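# Shelve the boxes upright, side by side, with two arms

## Task

Set every box on the shelf standing upright, the boxes next to each other with little gap, and each lined up about square with the shelf. Hold and press them only as firmly as carrying requires; a box squeezed or pushed too hard by a gripper or arm stops counting as placed.

## Robot and tools

Robot: two six-joint arms, left_arm and right_arm, each ending in a two-finger parallel gripper. Joints from base outward: waist, shoulder, elbow (straight at 0.000, range -2.792 to 2.792 rad), forearm roll, wrist pitch, wrist roll; the others range -6.283 to 6.283 rad.

Frames. The scene frame has its origin at table-top height midway between the nominal bases, +z up, +x out over the table, left_arm toward +y. Calibrated bases: left_arm at (+0.072, +0.624, 0) m, quat_wxyz (+1.000, 0, 0, -0.012); right_arm at (+0.063, -0.580, 0) m, quat_wxyz (+1.000, 0, 0, +0.021). Both bases have +z up. Each arm reports its hand pose, velocities and targets, and its wrist camera pose, in its own base frame. Reported positions may be off by a few centimetres, more at long reach.

Hand geometry. Fingers extend along the gripper's +z and open/close along its x. end_effector_position is the point between the pads; fingertips reach 20 mm past it. Each finger is 14 mm thick along x. A block protrudes about 10 cm toward the gripper's -y and rotates with it.

Command rows. Every motion row has 18 numbers, one list covering both arms: left_arm dx, dy, dz, rx, ry, rz, left_gripper position, force_limit, speed, then the same nine for right_arm/right_gripper. Pose numbers are offsets, not poses: they count from that arm's Hand target at the start of the action or move, along that arm's base axes; rotation (rx, ry, rz as one rotation vector) is about the Hand target position. Scale: 1.0 = 0.6 m or 180 degrees; values lie in [-1, 1]; a translation longer than 1.0 is shortened. Sending six zeros re-requests the current Hand target. Gripper numbers are absolute commands, not offsets: position +1 is fully open (120 mm), about -0.90 pads touch, -1 closes until blocked; force_limit -1/0/+1 = about 50/225/400 N per finger; speed -1/0/+1 = 1.2/61/120 mm/s. Both start at +1. A 0 is a real command, so to leave a gripper alone resend its previous three numbers.

Tools.
- execute_actions(actions, cameras): actions is a list of actions, each a table of up to 15 rows, each row one 1/30 s step; a short table repeats its final row to fill 15 steps. Every row in an action counts from that action's start pose. An empty list just returns state and images.
- move(target, speed, blend, blocking, cameras): straight-line path toward target, one 18-number row or up to 15 rows (all offsets from the same starting Hand targets, sharing a 10 s cap). speed is m/s, 0.002 to 2, default 0.25 (turning up to twice that in rad/s), one value or one per target. blend (m) rounds corners in a list. Paths ignore obstacles and the other arm. Finger numbers of later targets are applied only once everything is at rest there. Result adds a move: line, e.g. done, off_target, moving, held or fault, plus limits (paced = pose clipped, held = steps withheld). An unnamed arm is done. done/off_target say nothing about contact.
- wait(seconds 0 to 10): lets the scene run holding commands.
- stop(): brakes a running move; fingers continue.
- zoom_image(camera, region [x0,y0,x1,y1], max 504x504 px): cam_left_wrist or cam_right_wrist from the newest images.
- clear_fault(arm): clears a reported torque or force fault on left_arm or right_arm.
- finished_scene(scene): ends the scene permanently; the goal must hold with the robot hands off.

Control details. Each step, the commanded pose is clipped to within 70 mm and 16 degrees of the measured gripper pose; Hand target in results is the clipped command, and the next offsets build on it. Grippers often rest short of it; send the shortfall as an offset. A stalled arm keeps pushing; to release, command its target back past the gripper. Avoid moving the wrist near the arm's own first-joint axis or paths close to its base, which can flip the shoulder posture; route around. Faster moves lag more and hit harder.

Gripping. Close with position -1; a good grip shows object_status 2 and position_measured (pad gap in 0.1 mm) clearly above 0. Status: 0 moving, 1 blocked while opening, 2 blocked while closing, 3 reached command or pads met. To check a grip, send -0.98 then -1 with unchanged force and speed; the reading should stay about the same. Use low force_limit so boxes are not crushed. Never close on the other arm's fingers.

Result lines. Joint positions, Joint torques, External joint torques (outside-force estimate, includes held weight), Flange force (gripper x y z, includes held weight, noisy when accelerating), end-effector pose/velocity, Tool commands, object_status. Joint velocities reading within noise means the arm is still.

Hazards. Contact torque beyond limits (waist/shoulder 309, elbow 145, wrist joints 40.9 N m) or outside force reaching 144 N triggers a fault stop needing clear_fault; if a gripped object pins the arm, open first. Targets even slightly beyond firm contact can fault a stiff arm. The clearance check blocks arms approaching each other but not always; collisions between arms can fail the task. Motor heat from loads, stretched poses or unreachable targets brings MOTOR HOT and then an over-temperature brake of 30-60 s. Do not drop boxes, release them while moving, slam, or let anything leave the table; loose objects may get nudged occasionally.

Cameras: cam_left_wrist and cam_right_wrist, 896x504 each, carried on the arms; their calibration is given relative to the carrying arm's base.

Each tool is called after ">>>" as a command line: name --argument value for each argument, lists and objects as JSON in quotes; but a table of rows of numbers goes row by row, as --pt "numbers of a row", without its own name.

## Session

>>> execute_actions --actions '[]'

Scene clock: 0.00 s.
left_arm: end_effector_position=(+0.2618, -0.5942, +0.2650) position_measured=1200 object_status=3 end_effector_quat_wxyz=(+0.022, +0.762, +0.424, +0.489) | right_arm: end_effector_position=(+0.5369, +0.3548, +0.2545) position_measured=1200 object_status=3 end_effector_quat_wxyz=(+0.008, +0.852, -0.520, -0.067)
Joint positions: left_arm=[-1.561 0.395 1.762 0.875 1.593 -1.278] | right_arm=[0.483 0.241 1.724 0.111 1.262 -3.172]
Joint velocities: within noise
Joint torques (N m): no reading
External joint torques (N m): no reading
Flange force (N): no reading
Hand target: left_arm +0.2618, -0.5942, +0.2650; +0.022, +0.762, +0.424, +0.489 | right_arm +0.5369, +0.3548, +0.2545; +0.008, +0.852, -0.520, -0.067
Tool commands: left_gripper/position=+1.0 left_gripper/force_limit=+1.0 left_gripper/speed=+1.0 right_gripper/position=+1.0 right_gripper/force_limit=+1.0 right_gripper/speed=+1.0
camera_calibration:
cam_left_wrist: T_world_to_cam=[[0.200657, 0.69522, 0.690222, 0.188262], [0.346255, -0.709406, 0.613882, -0.659194], [0.91643, 0.115813, -0.383071, 0.0572247], [0, 0, 0, 1]] pos_world=[0.138031, -0.605147, 0.296646]
cam_right_wrist: T_world_to_cam=[[0.476687, -0.876254, -0.0703442, 0.0797832], [-0.770047, -0.454826, 0.447394, 0.473372], [-0.424025, -0.159098, -0.891566, 0.642839], [0, 0, 0, 1]] pos_world=[0.599067, 0.387487, 0.366962]

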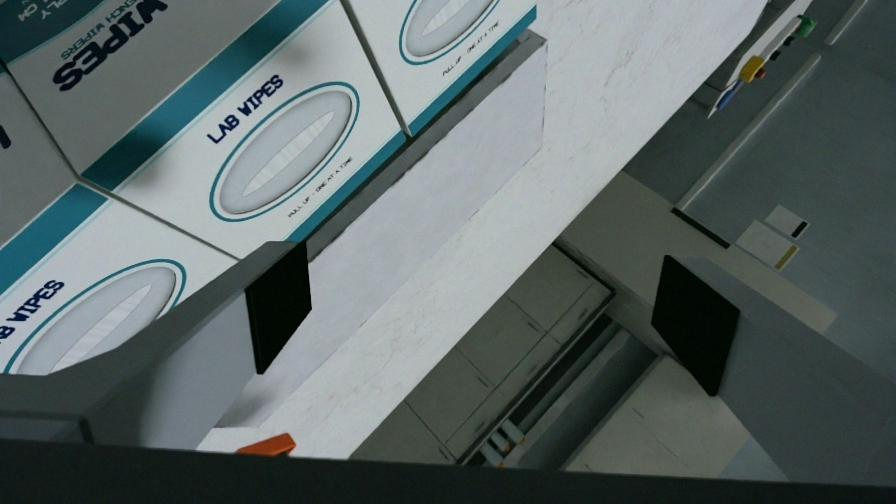

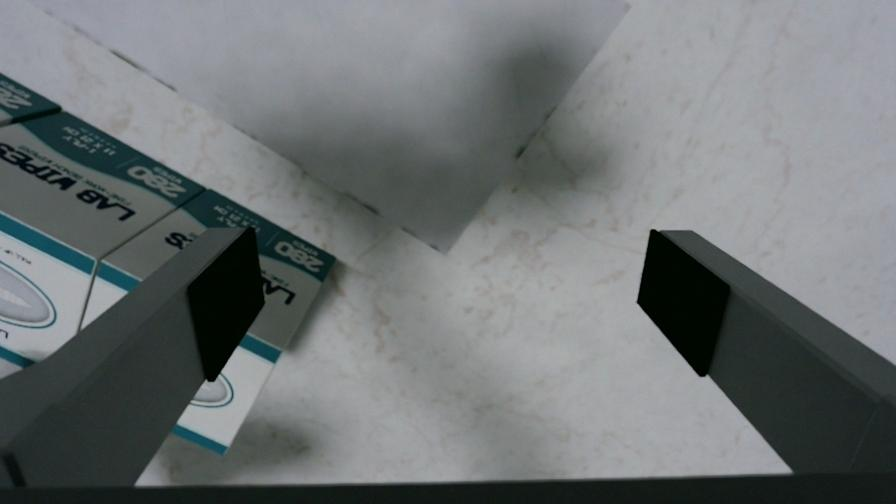

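>>> move --target '[-0.153, 0.0237, 0.3917, -0.2223, 0.2432, 0.1607, 0.208, 1, 1, -0.3815, -0.058, 0.0425, -0.0515, -0.0052, -0.663, 0.208, 1, 1]' --speed 0.4

Scene clock: 37.50 s.
left_arm: end_effector_position=(+0.1700, -0.5800, +0.5000) position_measured=701 object_status=3 end_effector_quat_wxyz=(+0.000, +0.707, +0.707, +0.000) | right_arm: end_effector_position=(+0.3080, +0.3200, +0.2800) position_measured=701 object_status=3 end_effector_quat_wxyz=(+0.000, +0.021, +1.000, +0.000)
Joint positions: left_arm=[-1.343 0.072 1.467 0 1.602 -1.344] | right_arm=[0.727 -0.129 2.063 0 1.207 -0.803]
Joint velocities: within noise
Joint torques (N m): left_arm=[2.12 -50.47 -47.56 4.08 0.03 -0.34] | right_arm=[-0.01 -34.86 -43.68 3.89 -0.03 0.37]
External joint torques (N m): left_arm=[-2.34 -1.55 3.03 0.15 -0.03 0.34] | right_arm=[0.21 6.2 1.76 0.13 0.1 -0.37]
Flange force (N): left_arm=[6.8 -5.4 5.7] | right_arm=[-5.6 5.8 6.2]
Hand target: left_arm +0.1700, -0.5800, +0.5001; +0.000, +0.707, +0.707, +0.000 | right_arm +0.3080, +0.3200, +0.2800; +0.000, +0.021, +1.000, +0.000
Off the commanded pose: left_arm 0.000 m, 0 deg | right_arm 0.000 m, 0 deg.
move: done
camera_calibration:
cam_left_wrist: T_world_to_cam=[[-0.00941248, 0.99822, -0.0588881, 0.620668], [0.944993, 0.0281352, 0.325878, -0.291652], [0.326955, -0.0525815, -0.943576, 0.512546], [0, 0, 0, 1]] pos_world=[0.113871, -0.584407, 0.615219]
cam_right_wrist: T_world_to_cam=[[-0.999173, 0.0161671, 0.0373092, 0.299018], [0.0289774, 0.926801, 0.374434, -0.39796], [-0.0285247, 0.375206, -0.926503, 0.27988], [0, 0, 0, 1]] pos_world=[0.318286, 0.258982, 0.397163]

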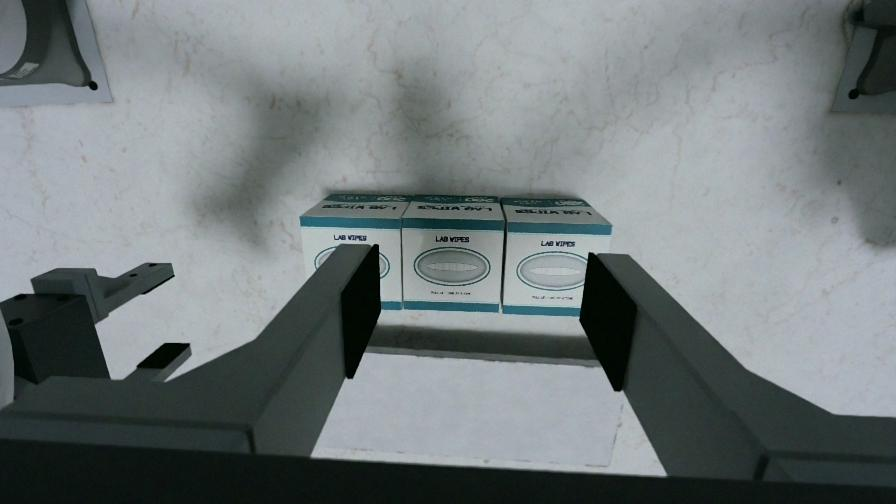

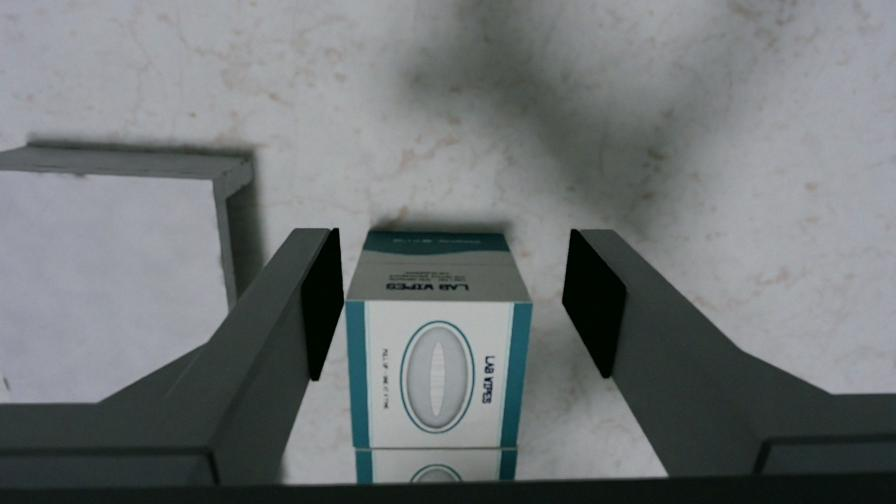

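>>> zoom_image --camera "cam_left_wrist" --region '[290, 180, 630, 330]'

>>> zoom_image --camera "cam_right_wrist" --region '[320, 220, 560, 490]'

Scaled by 1.482.

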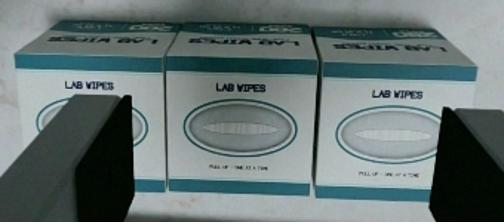

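Scaled by 1.867.

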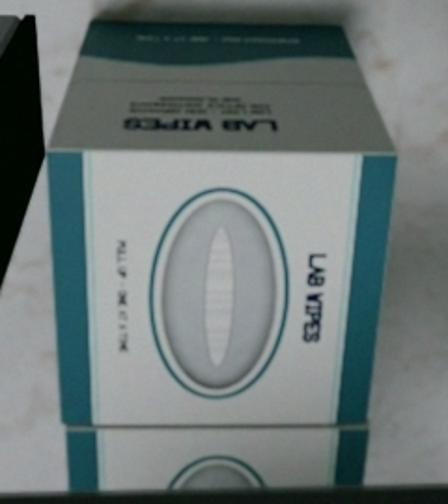

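>>> zoom_image --camera "cam_left_wrist" --region '[300, 310, 680, 480]'

>>> zoom_image --camera "cam_right_wrist" --region '[0, 120, 340, 410]'

Scaled by 1.326.

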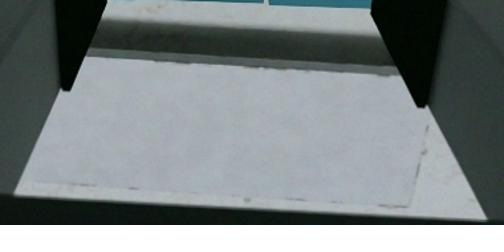

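Scaled by 1.482.

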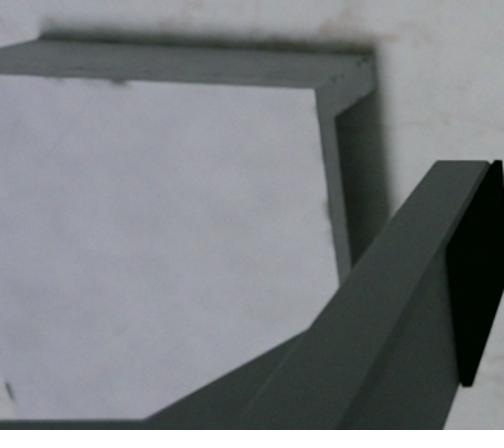

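>>> move --target '[0.235, 0.3833, -0.3667, 0, 0, -0.5028, 0.208, 1, 1, 0.0072, 0.0498, -0.3333, 0, 0, 0, 0.208, 1, 1]' --speed 0.35

Scene clock: 91.00 s.
left_arm: end_effector_position=(+0.3110, -0.3500, +0.2801) position_measured=701 object_status=3 end_effector_quat_wxyz=(+0.000, +1.000, -0.004, +0.000) | right_arm: end_effector_position=(+0.3123, +0.3499, +0.0800) position_measured=701 object_status=3 end_effector_quat_wxyz=(+0.000, +0.021, +1.000, +0.000)
Joint positions: left_arm=[-0.918 -0.088 2.028 -0.001 1.202 0.662] | right_arm=[0.768 0.124 2.242 0 0.776 -0.761]
Joint velocities: within noise
Joint torques (N m): left_arm=[2.27 -32.22 -44.45 3.85 0.06 -0.36] | right_arm=[-0.04 -51.68 -32.7 2.86 -0.02 0.44]
External joint torques (N m): left_arm=[-2.32 -0.02 2.94 0.21 0 0.36] | right_arm=[0.19 6.75 1.35 0.15 0.08 -0.44]
Flange force (N): left_arm=[-6.3 -0.7 3.9] | right_arm=[-5.1 5.4 10.8]
Hand target: left_arm +0.3110, -0.3500, +0.2800; +0.000, +1.000, -0.004, +0.000 | right_arm +0.3123, +0.3499, +0.0800; +0.000, +0.021, +1.000, +0.000
Off the commanded pose: left_arm 0.000 m, 0 deg | right_arm 0.000 m, 0 deg.
move: done
camera_calibration:
cam_left_wrist: T_world_to_cam=[[0.998266, 0.000627693, -0.0588629, -0.283179], [0.0198163, -0.945166, 0.32599, -0.412605], [-0.0554305, -0.326591, -0.943539, 0.293982], [0, 0, 0, 1]] pos_world=[0.307159, -0.29379, 0.395219]
cam_right_wrist: T_world_to_cam=[[-0.999173, 0.0161667, 0.0373107, 0.31029], [0.0289803, 0.926766, 0.37452, -0.350861], [-0.0285235, 0.375291, -0.926468, 0.083582], [0, 0, 0, 1]] pos_world=[0.322586, 0.288782, 0.197263]

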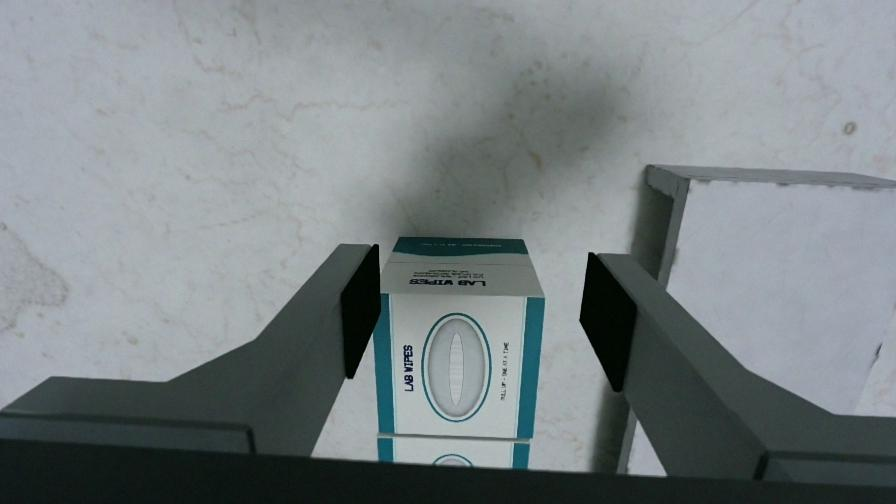

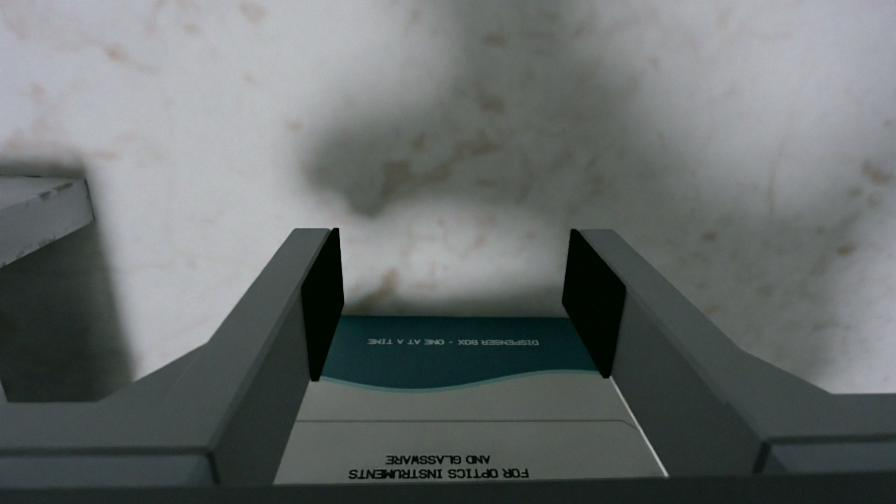

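>>> zoom_image --camera "cam_left_wrist" --region '[360, 220, 560, 450]'

>>> zoom_image --camera "cam_left_wrist" --region '[600, 140, 896, 430]'

>>> zoom_image --camera "cam_right_wrist" --region '[270, 290, 680, 490]'

Scaled by 2.191.

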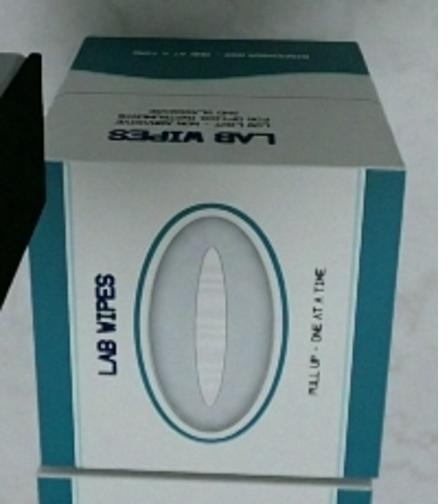

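Scaled by 1.703.

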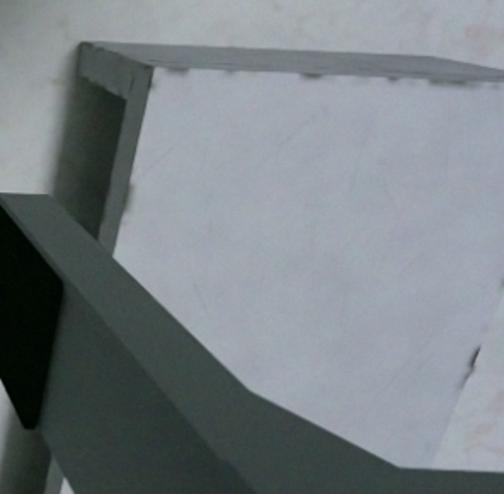

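Scaled by 1.229.

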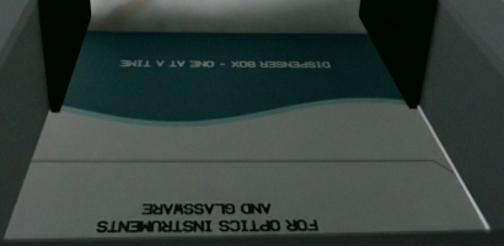

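>>> move --target '[-0.0242, -0.05, -0.3333, 0, 0, 0, 0.208, 1, 1, 0.0047, 0.0332, 0, 0, 0, 0, 0.208, 1, 1]' --speed 0.25

Scene clock: 121.83 s.
left_arm: end_effector_position=(+0.2965, -0.3800, +0.0801) position_measured=701 object_status=3 end_effector_quat_wxyz=(+0.000, +1.000, -0.004, +0.000) | right_arm: end_effector_position=(+0.3151, +0.3698, +0.0800) position_measured=701 object_status=3 end_effector_quat_wxyz=(+0.000, +0.021, +1.000, +0.000)
Joint positions: left_arm=[-0.979 0.142 2.22 -0.001 0.779 0.6] | right_arm=[0.794 0.148 2.213 0 0.781 -0.736]
Joint velocities: within noise
Joint torques (N m): left_arm=[2.67 -44.66 -33.78 2.85 0.13 -0.38] | right_arm=[0.02 -54.45 -32.92 2.89 -0.04 0.42]
External joint torques (N m): left_arm=[-2.77 -1.82 2.53 0.19 -0.08 0.38] | right_arm=[0.16 6.61 1.38 0.14 0.1 -0.42]
Flange force (N): left_arm=[-8.5 -2.7 -0.5] | right_arm=[-4.7 5.2 10.3]
Hand target: left_arm +0.2965, -0.3800, +0.0801; +0.000, +1.000, -0.004, +0.000 | right_arm +0.3151, +0.3698, +0.0800; +0.000, +0.021, +1.000, +0.000
Off the commanded pose: left_arm 0.000 m, 0 deg | right_arm 0.000 m, 0 deg.
move: done
camera_calibration:
cam_left_wrist: T_world_to_cam=[[0.998266, 0.000627693, -0.0588629, -0.280457], [0.0198163, -0.945166, 0.32599, -0.375474], [-0.0554305, -0.326591, -0.943539, 0.0946724], [0, 0, 0, 1]] pos_world=[0.292659, -0.32379, 0.195219]
cam_right_wrist: T_world_to_cam=[[-0.999173, 0.0161667, 0.0373107, 0.312765], [0.0289803, 0.926766, 0.37452, -0.369478], [-0.0285235, 0.375291, -0.926468, 0.0761561], [0, 0, 0, 1]] pos_world=[0.325386, 0.308782, 0.197263]

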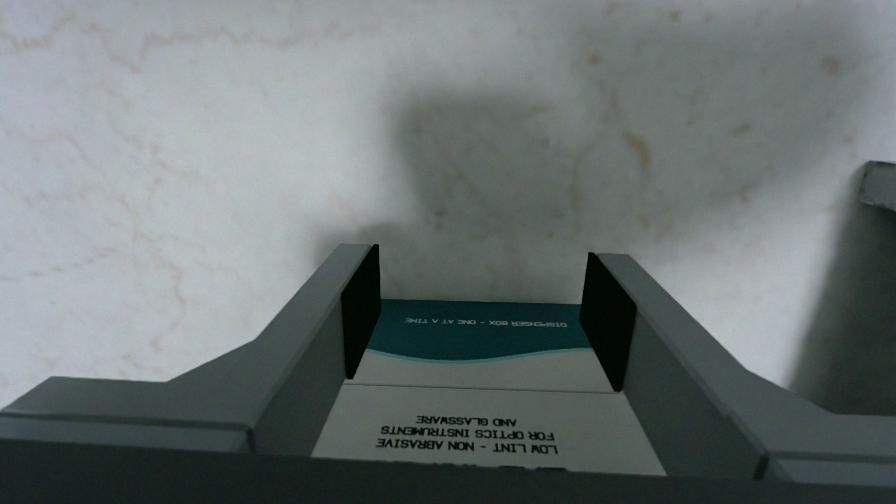

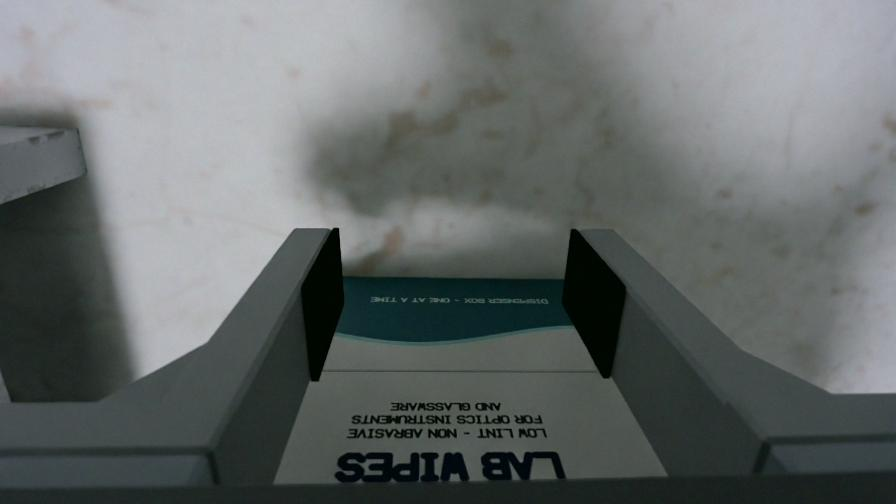

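>>> move --target '[-0.0003, -0.0333, 0, 0, 0, 0, 0.208, 1, 1, 0.001, 0.0250, 0, 0, 0, 0, 0.208, 1, 1]' --speed 0.05

Scene clock: 127.47 s.
left_arm: end_effector_position=(+0.2963, -0.4000, +0.0801) position_measured=701 object_status=3 end_effector_quat_wxyz=(+0.000, +1.000, -0.004, +0.000) | right_arm: end_effector_position=(+0.3157, +0.3848, +0.0800) position_measured=701 object_status=3 end_effector_quat_wxyz=(+0.000, +0.021, +1.000, +0.000)
Joint positions: left_arm=[-1.002 0.165 2.192 -0.001 0.784 0.578] | right_arm=[0.814 0.165 2.192 0 0.785 -0.715]
Joint velocities: within noise
Joint torques (N m): left_arm=[2.62 -47.39 -33.77 2.91 0.06 -0.36] | right_arm=[-0.14 -56.58 -32.96 2.87 -0.01 0.48]
External joint torques (N m): left_arm=[-2.84 -1.55 2.3 0.16 0 0.36] | right_arm=[0.28 6.82 1.23 0.18 0.07 -0.47]
Flange force (N): left_arm=[-7.9 -2.3 -0.4] | right_arm=[-4.8 5.7 10.4]
Hand target: left_arm +0.2963, -0.4000, +0.0801; +0.000, +1.000, -0.004, +0.000 | right_arm +0.3157, +0.3848, +0.0800; +0.000, +0.021, +1.000, +0.000
Off the commanded pose: left_arm 0.000 m, 0 deg | right_arm 0.000 m, 0 deg.
move: done
camera_calibration:
cam_left_wrist: T_world_to_cam=[[0.998264, 0.000723605, -0.0588959, -0.280205], [0.0199125, -0.945196, 0.325897, -0.394393], [-0.0554324, -0.326504, -0.943569, 0.0881658], [0, 0, 0, 1]] pos_world=[0.29246, -0.34379, 0.195219]
cam_right_wrist: T_world_to_cam=[[-0.999173, 0.0161667, 0.0373107, 0.313122], [0.0289803, 0.926766, 0.37452, -0.383396], [-0.0285235, 0.375291, -0.926468, 0.0705438], [0, 0, 0, 1]] pos_world=[0.325986, 0.323782, 0.197263]

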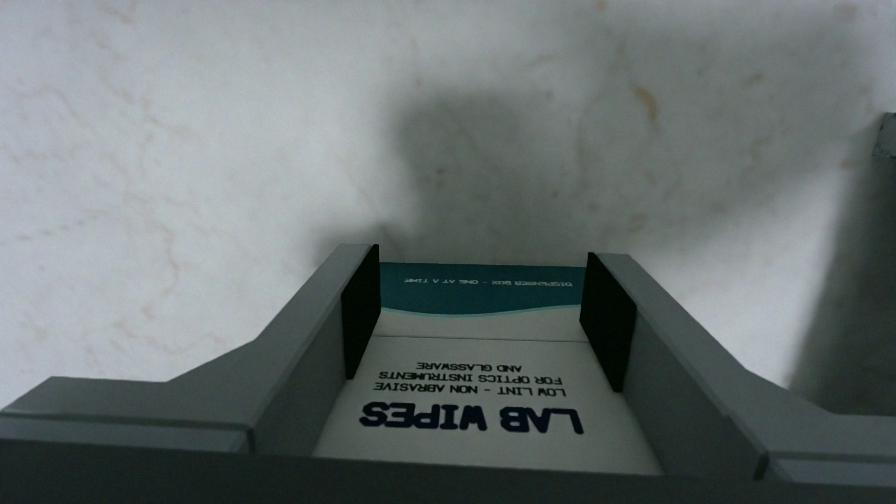

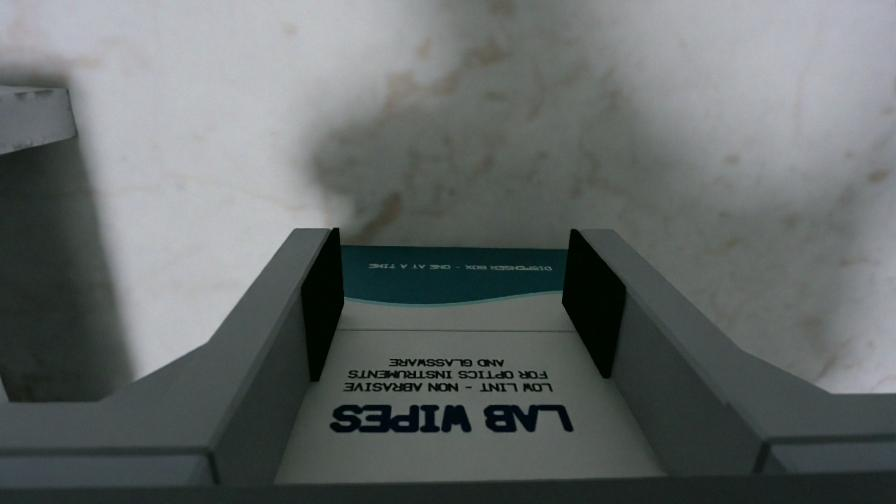

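>>> execute_actions --actions '[[[-0.000015,-0.00167,0,0,0,0,0.208,1,1,0.00007,0.001665,0,0,0,0,0.208,1,1]],[[-0.000015,-0.00167,0,0,0,0,0.208,1,1,0.00007,0.001665,0,0,0,0,0.208,1,1]],[[-0.000015,-0.00167,0,0,0,0,0.208,1,1,0.00007,0.001665,0,0,0,0,0.208,1,1]],[[-0.000015,-0.00167,0,0,0,0,0.208,1,1,0.00007,0.001665,0,0,0,0,0.208,1,1]]]' --cameras '["cam_left_wrist", "cam_right_wrist"]'

Scene clock: 137.77 s.
left_arm: end_effector_position=(+0.2963, -0.4040, +0.0801) position_measured=701 object_status=3 end_effector_quat_wxyz=(+0.000, +1.000, -0.004, +0.000) | right_arm: end_effector_position=(+0.3159, +0.3888, +0.0800) position_measured=701 object_status=3 end_effector_quat_wxyz=(+0.000, +0.021, +1.000, +0.000)
Joint positions: left_arm=[-1.006 0.169 2.187 -0.001 0.786 0.573] | right_arm=[0.82 0.169 2.187 0 0.786 -0.71]
Joint velocities: within noise
Joint torques (N m): left_arm=[2.49 -48.58 -34.63 2.82 0 -0.31] | right_arm=[0.1 -56.81 -33.32 2.91 -0.08 0.37]
External joint torques (N m): left_arm=[-2.78 -0.81 3.1 0.25 0.05 0.3] | right_arm=[0.09 6.57 1.74 0.12 0.15 -0.37]
External joint torques at the end of the 1st action: left_arm=[-2.93 -1.37 2.76 0.18 -0.06 0.32] | right_arm=[0.24 6.62 1.37 0.17 0.08 -0.43]
External joint torques at the end of the 2nd action: left_arm=[-2.18 -1.18 2.9 0.15 0.06 0.37] | right_arm=[-0.04 6.68 1.46 0.16 0.06 -0.44]
External joint torques at the end of the 3rd action: left_arm=[-1.72 -1.24 3.15 0.17 0.07 0.34] | right_arm=[0.07 6.91 1.85 0.09 0.17 -0.4]
Flange force (N): left_arm=[-8.1 -2.6 1.1] | right_arm=[-4.1 4.6 10.2]
Flange force at the end of the 1st action (N): left_arm=[-8.5 -2.6 0.3] | right_arm=[-4.4 5.3 10.2]
Flange force at the end of the 2nd action (N): left_arm=[-7.1 -3.4 0.4] | right_arm=[-4.8 4.8 10.3]
Flange force at the end of the 3rd action (N): left_arm=[-6.7 -4.3 0.5] | right_arm=[-4.4 4.8 10.7]
Hand target: left_arm +0.2963, -0.4040, +0.0801; +0.000, +1.000, -0.004, +0.000 | right_arm +0.3159, +0.3888, +0.0800; +0.000, +0.021, +1.000, +0.000
Off the commanded pose: left_arm 0.000 m, 0 deg | right_arm 0.000 m, 0 deg.
camera_calibration:
cam_left_wrist: T_world_to_cam=[[0.998266, 0.000633763, -0.0588643, -0.280141], [0.0198173, -0.945196, 0.325901, -0.398145], [-0.0554318, -0.326502, -0.94357, 0.0868547], [0, 0, 0, 1]] pos_world=[0.292359, -0.34779, 0.195219]
cam_right_wrist: T_world_to_cam=[[-0.999173, 0.0161667, 0.0373107, 0.313257], [0.0289803, 0.926766, 0.37452, -0.387109], [-0.0285235, 0.375291, -0.926468, 0.0690483], [0, 0, 0, 1]] pos_world=[0.326186, 0.327782, 0.197263]

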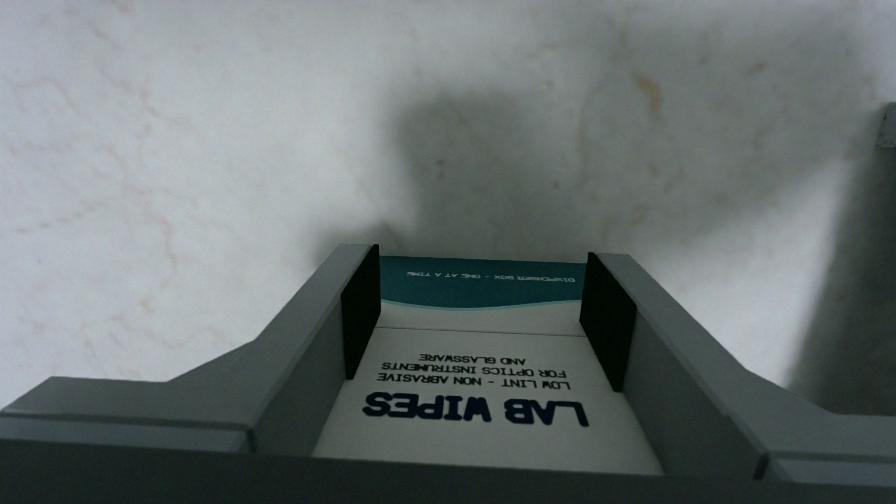

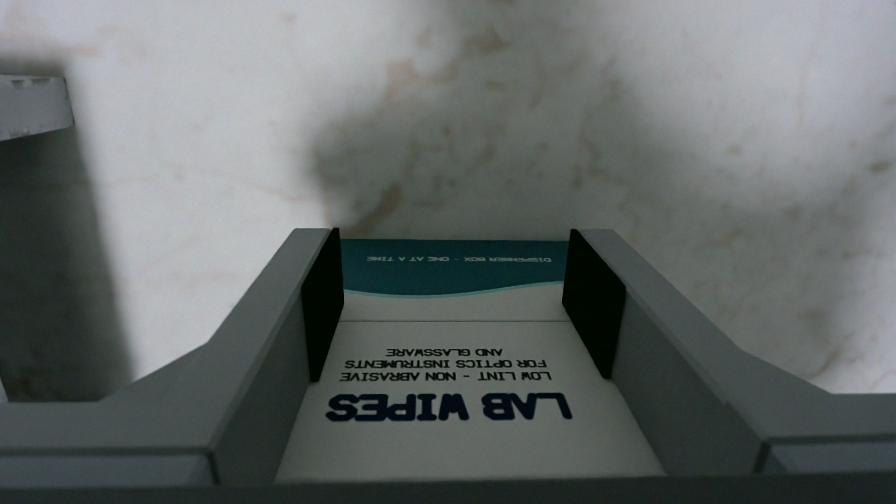

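>>> execute_actions --actions '[[[-0.000015,-0.00167,0,0,0,0,0.208,1,1,0.00007,0.001665,0,0,0,0,0.208,1,1]],[[-0.000015,-0.00167,0,0,0,0,0.208,1,1,0.00007,0.001665,0,0,0,0,0.208,1,1]]]' --cameras '[]'

Scene clock: 142.50 s.
left_arm: end_effector_position=(+0.2963, -0.4060, +0.0801) position_measured=701 object_status=3 end_effector_quat_wxyz=(+0.000, +1.000, -0.004, +0.000) | right_arm: end_effector_position=(+0.3160, +0.3908, +0.0800) position_measured=701 object_status=3 end_effector_quat_wxyz=(+0.000, +0.021, +1.000, +0.000)
Joint positions: left_arm=[-1.009 0.171 2.184 -0.001 0.786 0.571] | right_arm=[0.822 0.172 2.184 0 0.787 -0.708]
Joint velocities: within noise
Joint torques (N m): left_arm=[-0.18 -48.3 -38.76 2.46 -1.99 -0.2] | right_arm=[2.59 -57.18 -37.71 3.61 -1.98 0.17]
External joint torques (N m): left_arm=[-0.13 -1.42 7.08 0.63 2.03 0.2] | right_arm=[-2.36 6.34 5.84 -0.54 2.03 -0.17]
External joint torques at the end of the 1st action: left_arm=[-2.48 -0.93 3.15 0.17 0.15 0.44] | right_arm=[-0.12 7.7 2.1 0.08 0.31 -0.4]
Flange force (N): left_arm=[-8.1 -11.1 -1.0] | right_arm=[-3.4 -3.9 8.9]
Flange force at the end of the 1st action (N): left_arm=[-7.5 -3.3 0.8] | right_arm=[-5.1 5.1 11.7]
Hand target: left_arm +0.2963, -0.4060, +0.0801; +0.000, +1.000, -0.004, +0.000 | right_arm +0.3160, +0.3908, +0.0800; +0.000, +0.021, +1.000, +0.000
Off the commanded pose: left_arm 0.000 m, 0 deg | right_arm 0.000 m, 0 deg.
No camera images: "cameras" was empty.

>>> execute_actions --actions '[[[-0.0000075,-0.00083,0,0,0,0,0.208,1,1,0.000035,0.00083,0,0,0,0,0.208,1,1]]]' --cameras '["cam_left_wrist", "cam_right_wrist"]'

Scene clock: 146.53 s.
left_arm: end_effector_position=(+0.2963, -0.4065, +0.0801) position_measured=701 object_status=3 end_effector_quat_wxyz=(+0.000, +1.000, -0.004, +0.000) | right_arm: end_effector_position=(+0.3160, +0.3913, +0.0800) position_measured=701 object_status=3 end_effector_quat_wxyz=(+0.000, +0.021, +1.000, +0.000)
Joint positions: left_arm=[-1.009 0.172 2.183 -0.001 0.786 0.571] | right_arm=[0.823 0.172 2.183 0 0.787 -0.707]
Joint velocities: within noise
Joint torques (N m): left_arm=[-1.49 -48.31 -42.08 2.11 -3.41 0.01] | right_arm=[4.55 -57.35 -41.21 4.28 -3.51 0.08]
External joint torques (N m): left_arm=[1.25 -1.51 10.47 0.97 3.46 -0.01] | right_arm=[-4.38 6.76 9.34 -1.21 3.56 -0.08]
Flange force (N): left_arm=[-9.5 -16.9 -1.6] | right_arm=[-3.3 -10.4 8.8]
Hand target: left_arm +0.2963, -0.4065, +0.0801; +0.000, +1.000, -0.004, +0.000 | right_arm +0.3160, +0.3913, +0.0800; +0.000, +0.021, +1.000, +0.000
Off the commanded pose: left_arm 0.000 m, 0 deg | right_arm 0.000 m, 0 deg.
camera_calibration:
cam_left_wrist: T_world_to_cam=[[0.998266, 0.000627693, -0.0588629, -0.280141], [0.0198163, -0.945166, 0.32599, -0.400515], [-0.0554305, -0.326591, -0.943539, 0.0860011], [0, 0, 0, 1]] pos_world=[0.292359, -0.35029, 0.195219]
cam_right_wrist: T_world_to_cam=[[-0.999173, 0.0161667, 0.0373107, 0.313316], [0.0289803, 0.926766, 0.37452, -0.389429], [-0.0285235, 0.375291, -0.926468, 0.068113], [0, 0, 0, 1]] pos_world=[0.326286, 0.330282, 0.197263]

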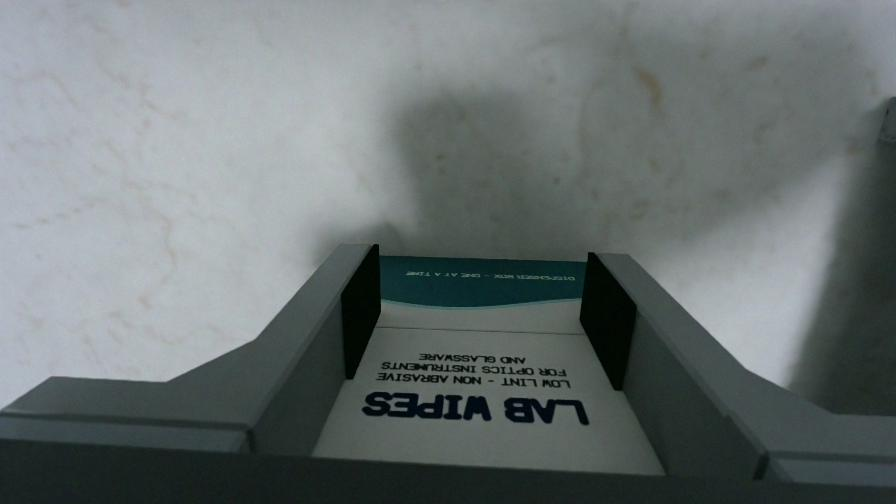

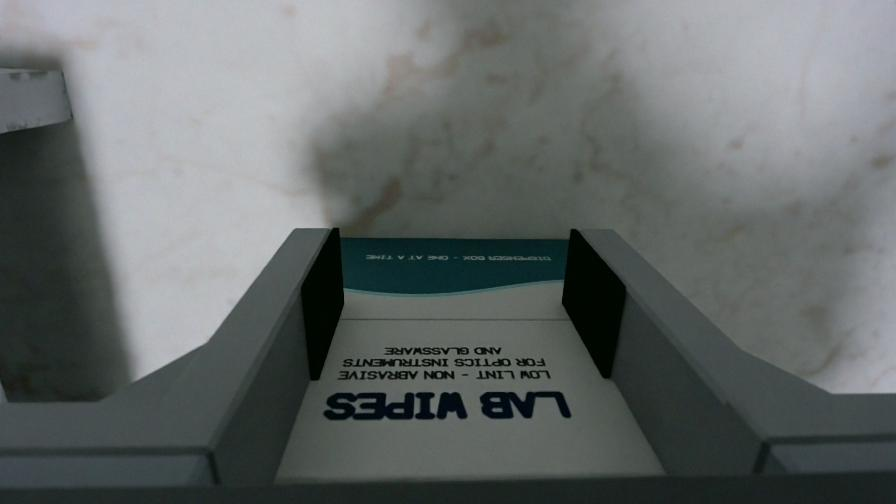

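>>> move --target '[0, -0.00025, 0.00833, 0, 0, 0, 0.208, 1, 1, 0, 0.00025, 0.00833, 0, 0, 0, 0.208, 1, 1]' --speed 0.01

Scene clock: 149.60 s.
left_arm: end_effector_position=(+0.2963, -0.4066, +0.0850) position_measured=701 object_status=3 end_effector_quat_wxyz=(+0.000, +1.000, -0.004, +0.000) | right_arm: end_effector_position=(+0.3160, +0.3915, +0.0850) position_measured=701 object_status=3 end_effector_quat_wxyz=(+0.000, +0.021, +1.000, +0.000)
Joint positions: left_arm=[-1.009 0.165 2.179 -0.001 0.797 0.57] | right_arm=[0.823 0.165 2.179 0 0.798 -0.707]
Joint velocities: within noise
Joint torques (N m): left_arm=[-2.07 -50.44 -43.81 1.82 -3.46 0.1] | right_arm=[4.87 -58.56 -41.85 4.43 -3.19 -0.03]
External joint torques (N m): left_arm=[1.8 1.13 11.96 1.29 3.51 -0.1] | right_arm=[-4.7 8.38 9.77 -1.34 3.25 0.03]
Flange force (N): left_arm=[-8.0 -16.5 3.3] | right_arm=[-4.5 -9.5 12.1]
Hand target: left_arm +0.2963, -0.4067, +0.0851; +0.000, +1.000, -0.004, +0.000 | right_arm +0.3160, +0.3915, +0.0850; +0.000, +0.021, +1.000, +0.000
Off the commanded pose: left_arm 0.000 m, 0 deg | right_arm 0.000 m, 0 deg.
move: done
camera_calibration:
cam_left_wrist: T_world_to_cam=[[0.998266, 0.000633763, -0.0588643, -0.279844], [0.0198173, -0.945196, 0.325901, -0.402327], [-0.0554318, -0.326502, -0.94357, 0.090691], [0, 0, 0, 1]] pos_world=[0.292359, -0.35049, 0.200219]
cam_right_wrist: T_world_to_cam=[[-0.999173, 0.0161667, 0.0373107, 0.313128], [0.0289803, 0.926766, 0.37452, -0.391394], [-0.0285235, 0.375291, -0.926468, 0.0727078], [0, 0, 0, 1]] pos_world=[0.326286, 0.330382, 0.202263]

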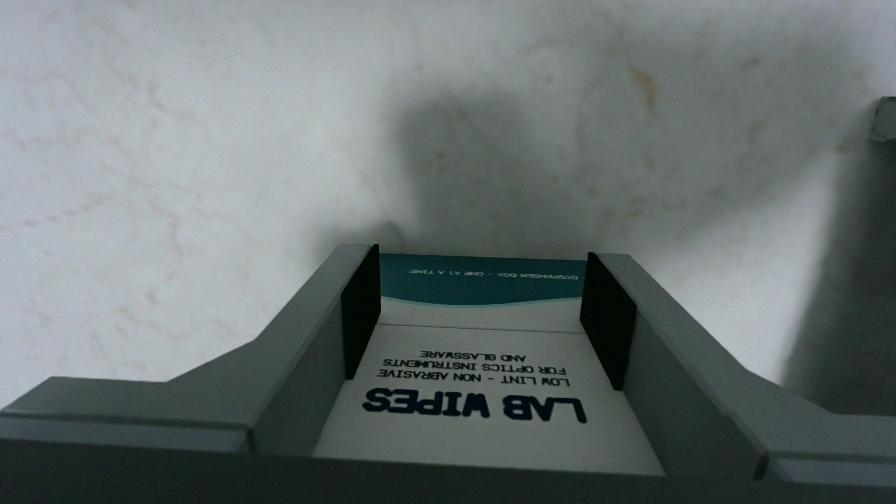

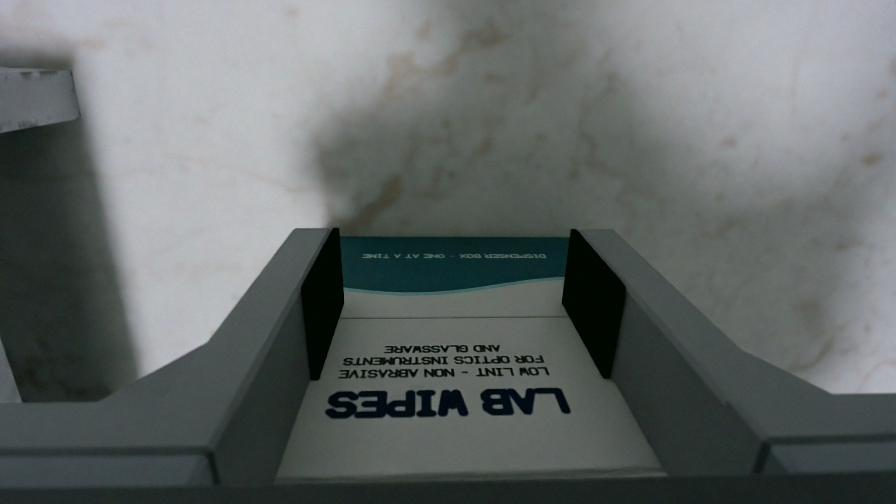

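>>> move --target '[0, -0.00025, 0.025, 0, 0, 0, 0.208, 1, 1, 0, 0.00025, 0.025, 0, 0, 0, 0.208, 1, 1]' --speed 0.03

Scene clock: 156.20 s.
left_arm: end_effector_position=(+0.2963, -0.4068, +0.1000) position_measured=701 object_status=3 end_effector_quat_wxyz=(+0.000, +1.000, -0.004, +0.000) | right_arm: end_effector_position=(+0.3160, +0.3916, +0.1000) position_measured=701 object_status=3 end_effector_quat_wxyz=(+0.000, +0.021, +1.000, +0.000)
Joint positions: left_arm=[-1.009 0.145 2.167 -0.001 0.829 0.57] | right_arm=[0.823 0.145 2.167 0 0.83 -0.707]
Joint velocities: within noise
Joint torques (N m): left_arm=[-2.88 -48.07 -45.86 1.69 -3.88 0.13] | right_arm=[5.49 -57.5 -43.89 4.82 -3.57 -0.05]
External joint torques (N m): left_arm=[2.7 -0.09 13.17 1.51 3.94 -0.13] | right_arm=[-5.35 8.8 10.94 -1.66 3.64 0.05]
Flange force (N): left_arm=[-8.8 -20.4 2.3] | right_arm=[-4.8 -11.2 12.8]
Hand target: left_arm +0.2963, -0.4068, +0.1001; +0.000, +1.000, -0.004, +0.000 | right_arm +0.3160, +0.3916, +0.1000; +0.000, +0.021, +1.000, +0.000
Off the commanded pose: left_arm 0.000 m, 0 deg | right_arm 0.000 m, 0 deg.
move: done
camera_calibration:
cam_left_wrist: T_world_to_cam=[[0.998266, 0.000633763, -0.0588643, -0.278961], [0.0198173, -0.945196, 0.325901, -0.40731], [-0.0554318, -0.326502, -0.94357, 0.104812], [0, 0, 0, 1]] pos_world=[0.292359, -0.35059, 0.215219]
cam_right_wrist: T_world_to_cam=[[-0.999173, 0.0161667, 0.0373107, 0.312565], [0.0289803, 0.926766, 0.37452, -0.397198], [-0.0285235, 0.375291, -0.926468, 0.0865297], [0, 0, 0, 1]] pos_world=[0.326286, 0.330582, 0.217263]

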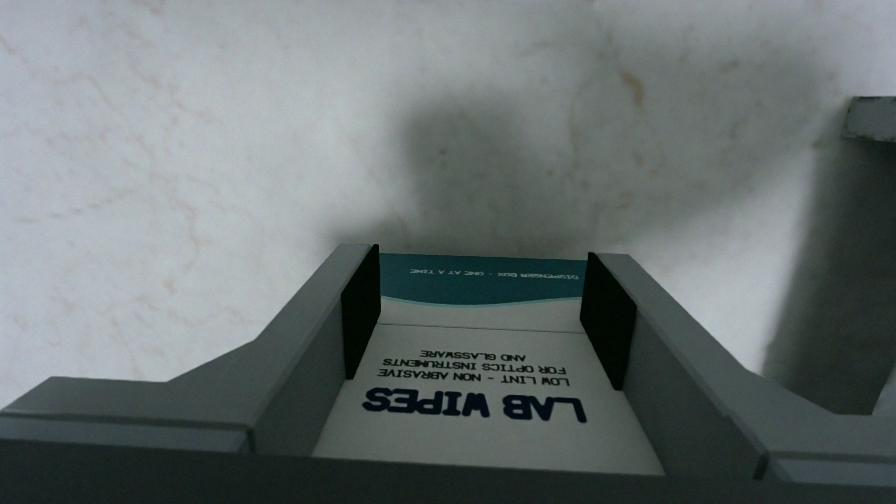

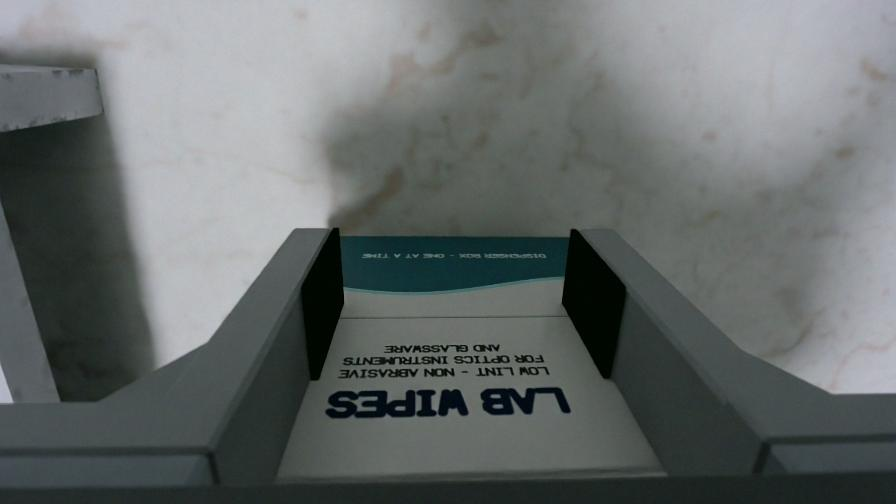

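>>> move --target '[0, 0, 0.15, 0, 0, 0, 0.208, 1, 1, 0, 0, 0.15, 0, 0, 0, 0.208, 1, 1]' --speed 0.05

Scene clock: 160.83 s.
left_arm: end_effector_position=(+0.2963, -0.4068, +0.1900) position_measured=701 object_status=3 end_effector_quat_wxyz=(+0.000, +1.000, -0.004, +0.000) | right_arm: end_effector_position=(+0.3160, +0.3916, +0.1900) position_measured=701 object_status=3 end_effector_quat_wxyz=(+0.000, +0.021, +1.000, +0.000)
Joint positions: left_arm=[-1.009 0.042 2.081 -0.001 1.018 0.57] | right_arm=[0.823 0.043 2.081 0 1.018 -0.707]
Joint velocities: within noise
Joint torques (N m): left_arm=[-2.92 -41.81 -49.69 1.86 -3.49 0.16] | right_arm=[5.4 -50.09 -48.05 5.55 -3.36 -0.01]
External joint torques (N m): left_arm=[2.71 -0.62 11.59 1.86 3.53 -0.16] | right_arm=[-5.23 6.95 9.95 -1.89 3.43 0.01]
Flange force (N): left_arm=[-7.6 -18.8 4.6] | right_arm=[-4.8 -11.0 10.4]
Hand target: left_arm +0.2963, -0.4068, +0.1901; +0.000, +1.000, -0.004, +0.000 | right_arm +0.3160, +0.3916, +0.1900; +0.000, +0.021, +1.000, +0.000
Off the commanded pose: left_arm 0.000 m, 0 deg | right_arm 0.000 m, 0 deg.
move: done
camera_calibration:
cam_left_wrist: T_world_to_cam=[[0.998266, 0.000633763, -0.0588643, -0.273664], [0.0198173, -0.945196, 0.325901, -0.436641], [-0.0554318, -0.326502, -0.94357, 0.189733], [0, 0, 0, 1]] pos_world=[0.292359, -0.35059, 0.305219]
cam_right_wrist: T_world_to_cam=[[-0.999173, 0.0161667, 0.0373107, 0.309207], [0.0289803, 0.926766, 0.37452, -0.430904], [-0.0285235, 0.375291, -0.926468, 0.169912], [0, 0, 0, 1]] pos_world=[0.326286, 0.330582, 0.307263]

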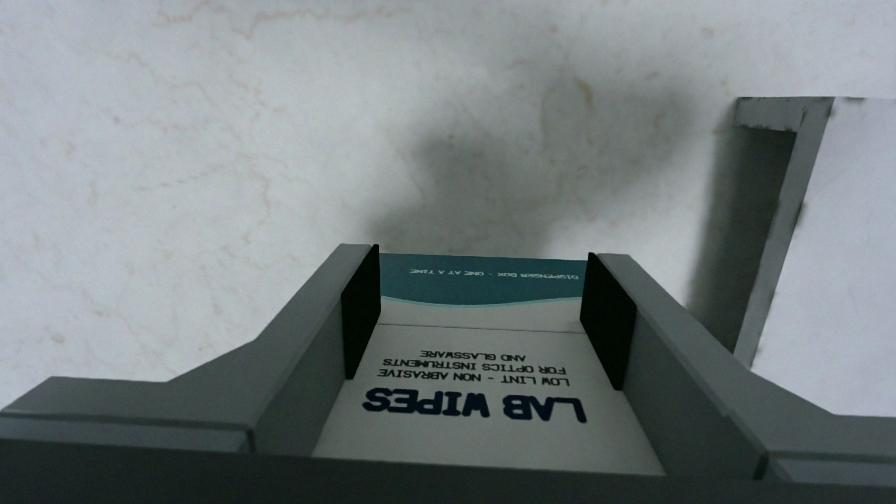

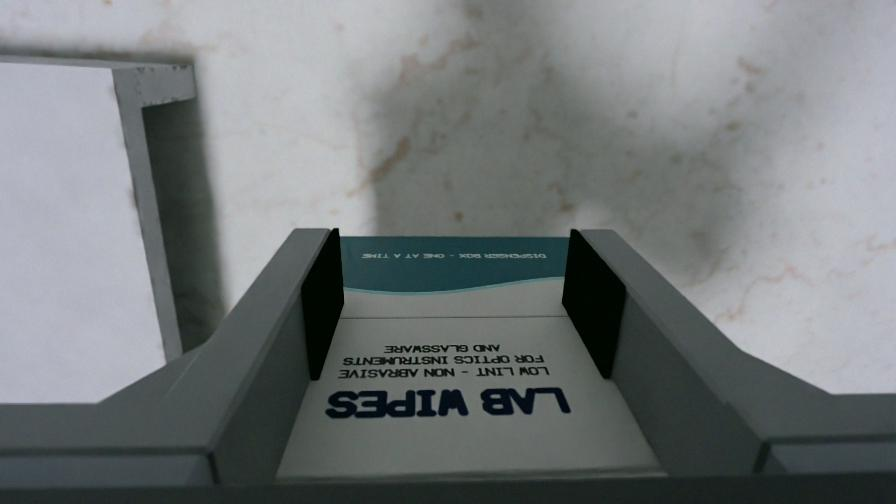

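>>> move --target '[0.21027, 0.0037, 0, 0, 0, -0.00556, 0.208, 1, 1, 0.19887, -0.00961, 0, 0, 0, -0.00556, 0.208, 1, 1]' --speed 0.06

Scene clock: 177.27 s.
left_arm: end_effector_position=(+0.4224, -0.4046, +0.1901) position_measured=701 object_status=3 end_effector_quat_wxyz=(+0.000, +1.000, -0.013, +0.000) | right_arm: end_effector_position=(+0.4353, +0.3859, +0.1900) position_measured=701 object_status=3 end_effector_quat_wxyz=(+0.000, +0.029, +1.000, +0.000)
Joint positions: left_arm=[-0.822 0.167 1.939 -0.001 1.035 0.774] | right_arm=[0.666 0.163 1.945 0 1.034 -0.846]
Joint velocities: within noise
Joint torques (N m): left_arm=[-4.79 -55.96 -48.12 1.36 -3.19 0.05] | right_arm=[7.43 -64.28 -47.75 5.98 -2.96 0]
External joint torques (N m): left_arm=[4.65 -0.18 9.89 2.38 3.24 -0.05] | right_arm=[-7.2 7.65 9.19 -2.28 3.02 0]
Flange force (N): left_arm=[-7.0 -17.0 3.7] | right_arm=[-5.2 -12.3 10.3]
Hand target: left_arm +0.4224, -0.4046, +0.1901; +0.000, +1.000, -0.013, +0.000 | right_arm +0.4353, +0.3859, +0.1900; +0.000, +0.029, +1.000, +0.000
Off the commanded pose: left_arm 0.000 m, 0 deg | right_arm 0.000 m, 0 deg.
move: done
camera_calibration:
cam_left_wrist: T_world_to_cam=[[0.998124, -0.0168253, -0.0588598, -0.406602], [0.00328314, -0.945392, 0.325919, -0.430158], [-0.0611292, -0.325501, -0.943564, 0.200257], [0, 0, 0, 1]] pos_world=[0.419493, -0.348325, 0.305219]
cam_right_wrist: T_world_to_cam=[[-0.998739, 0.0335586, 0.0373295, 0.421564], [0.0451152, 0.926149, 0.37445, -0.435754], [-0.0220066, 0.375662, -0.926495, 0.172512], [0, 0, 0, 1]] pos_world=[0.444488, 0.32462, 0.307263]

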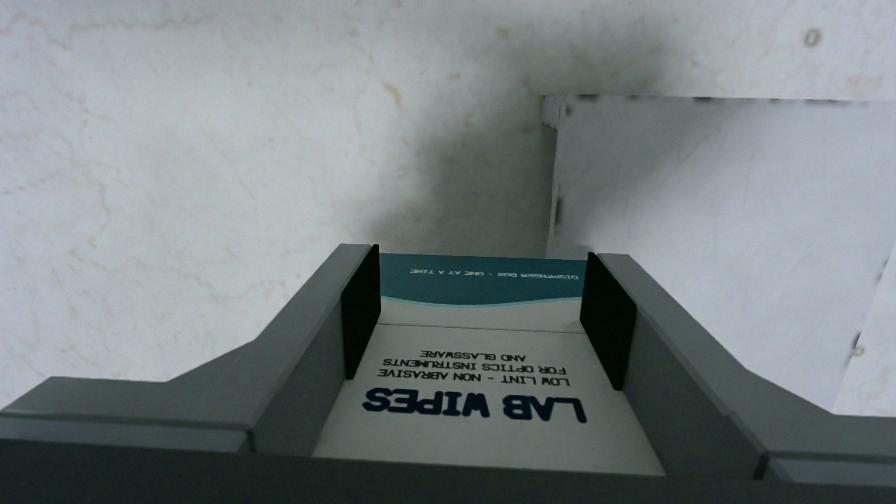

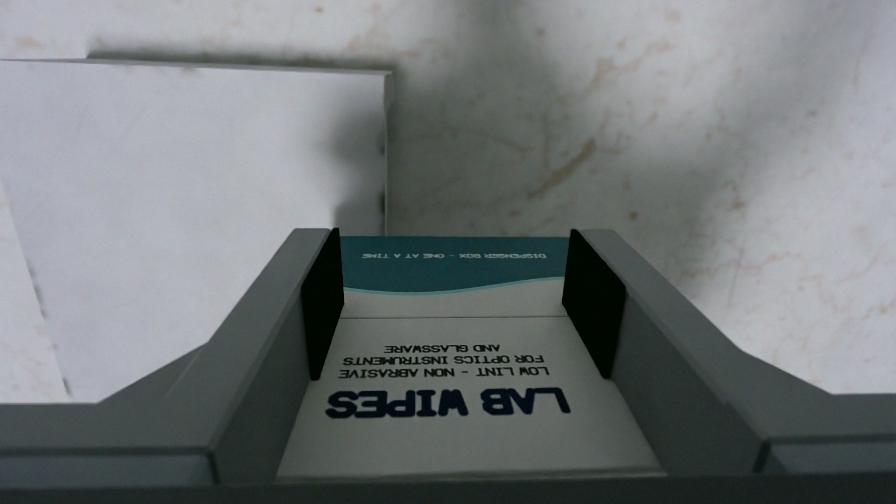

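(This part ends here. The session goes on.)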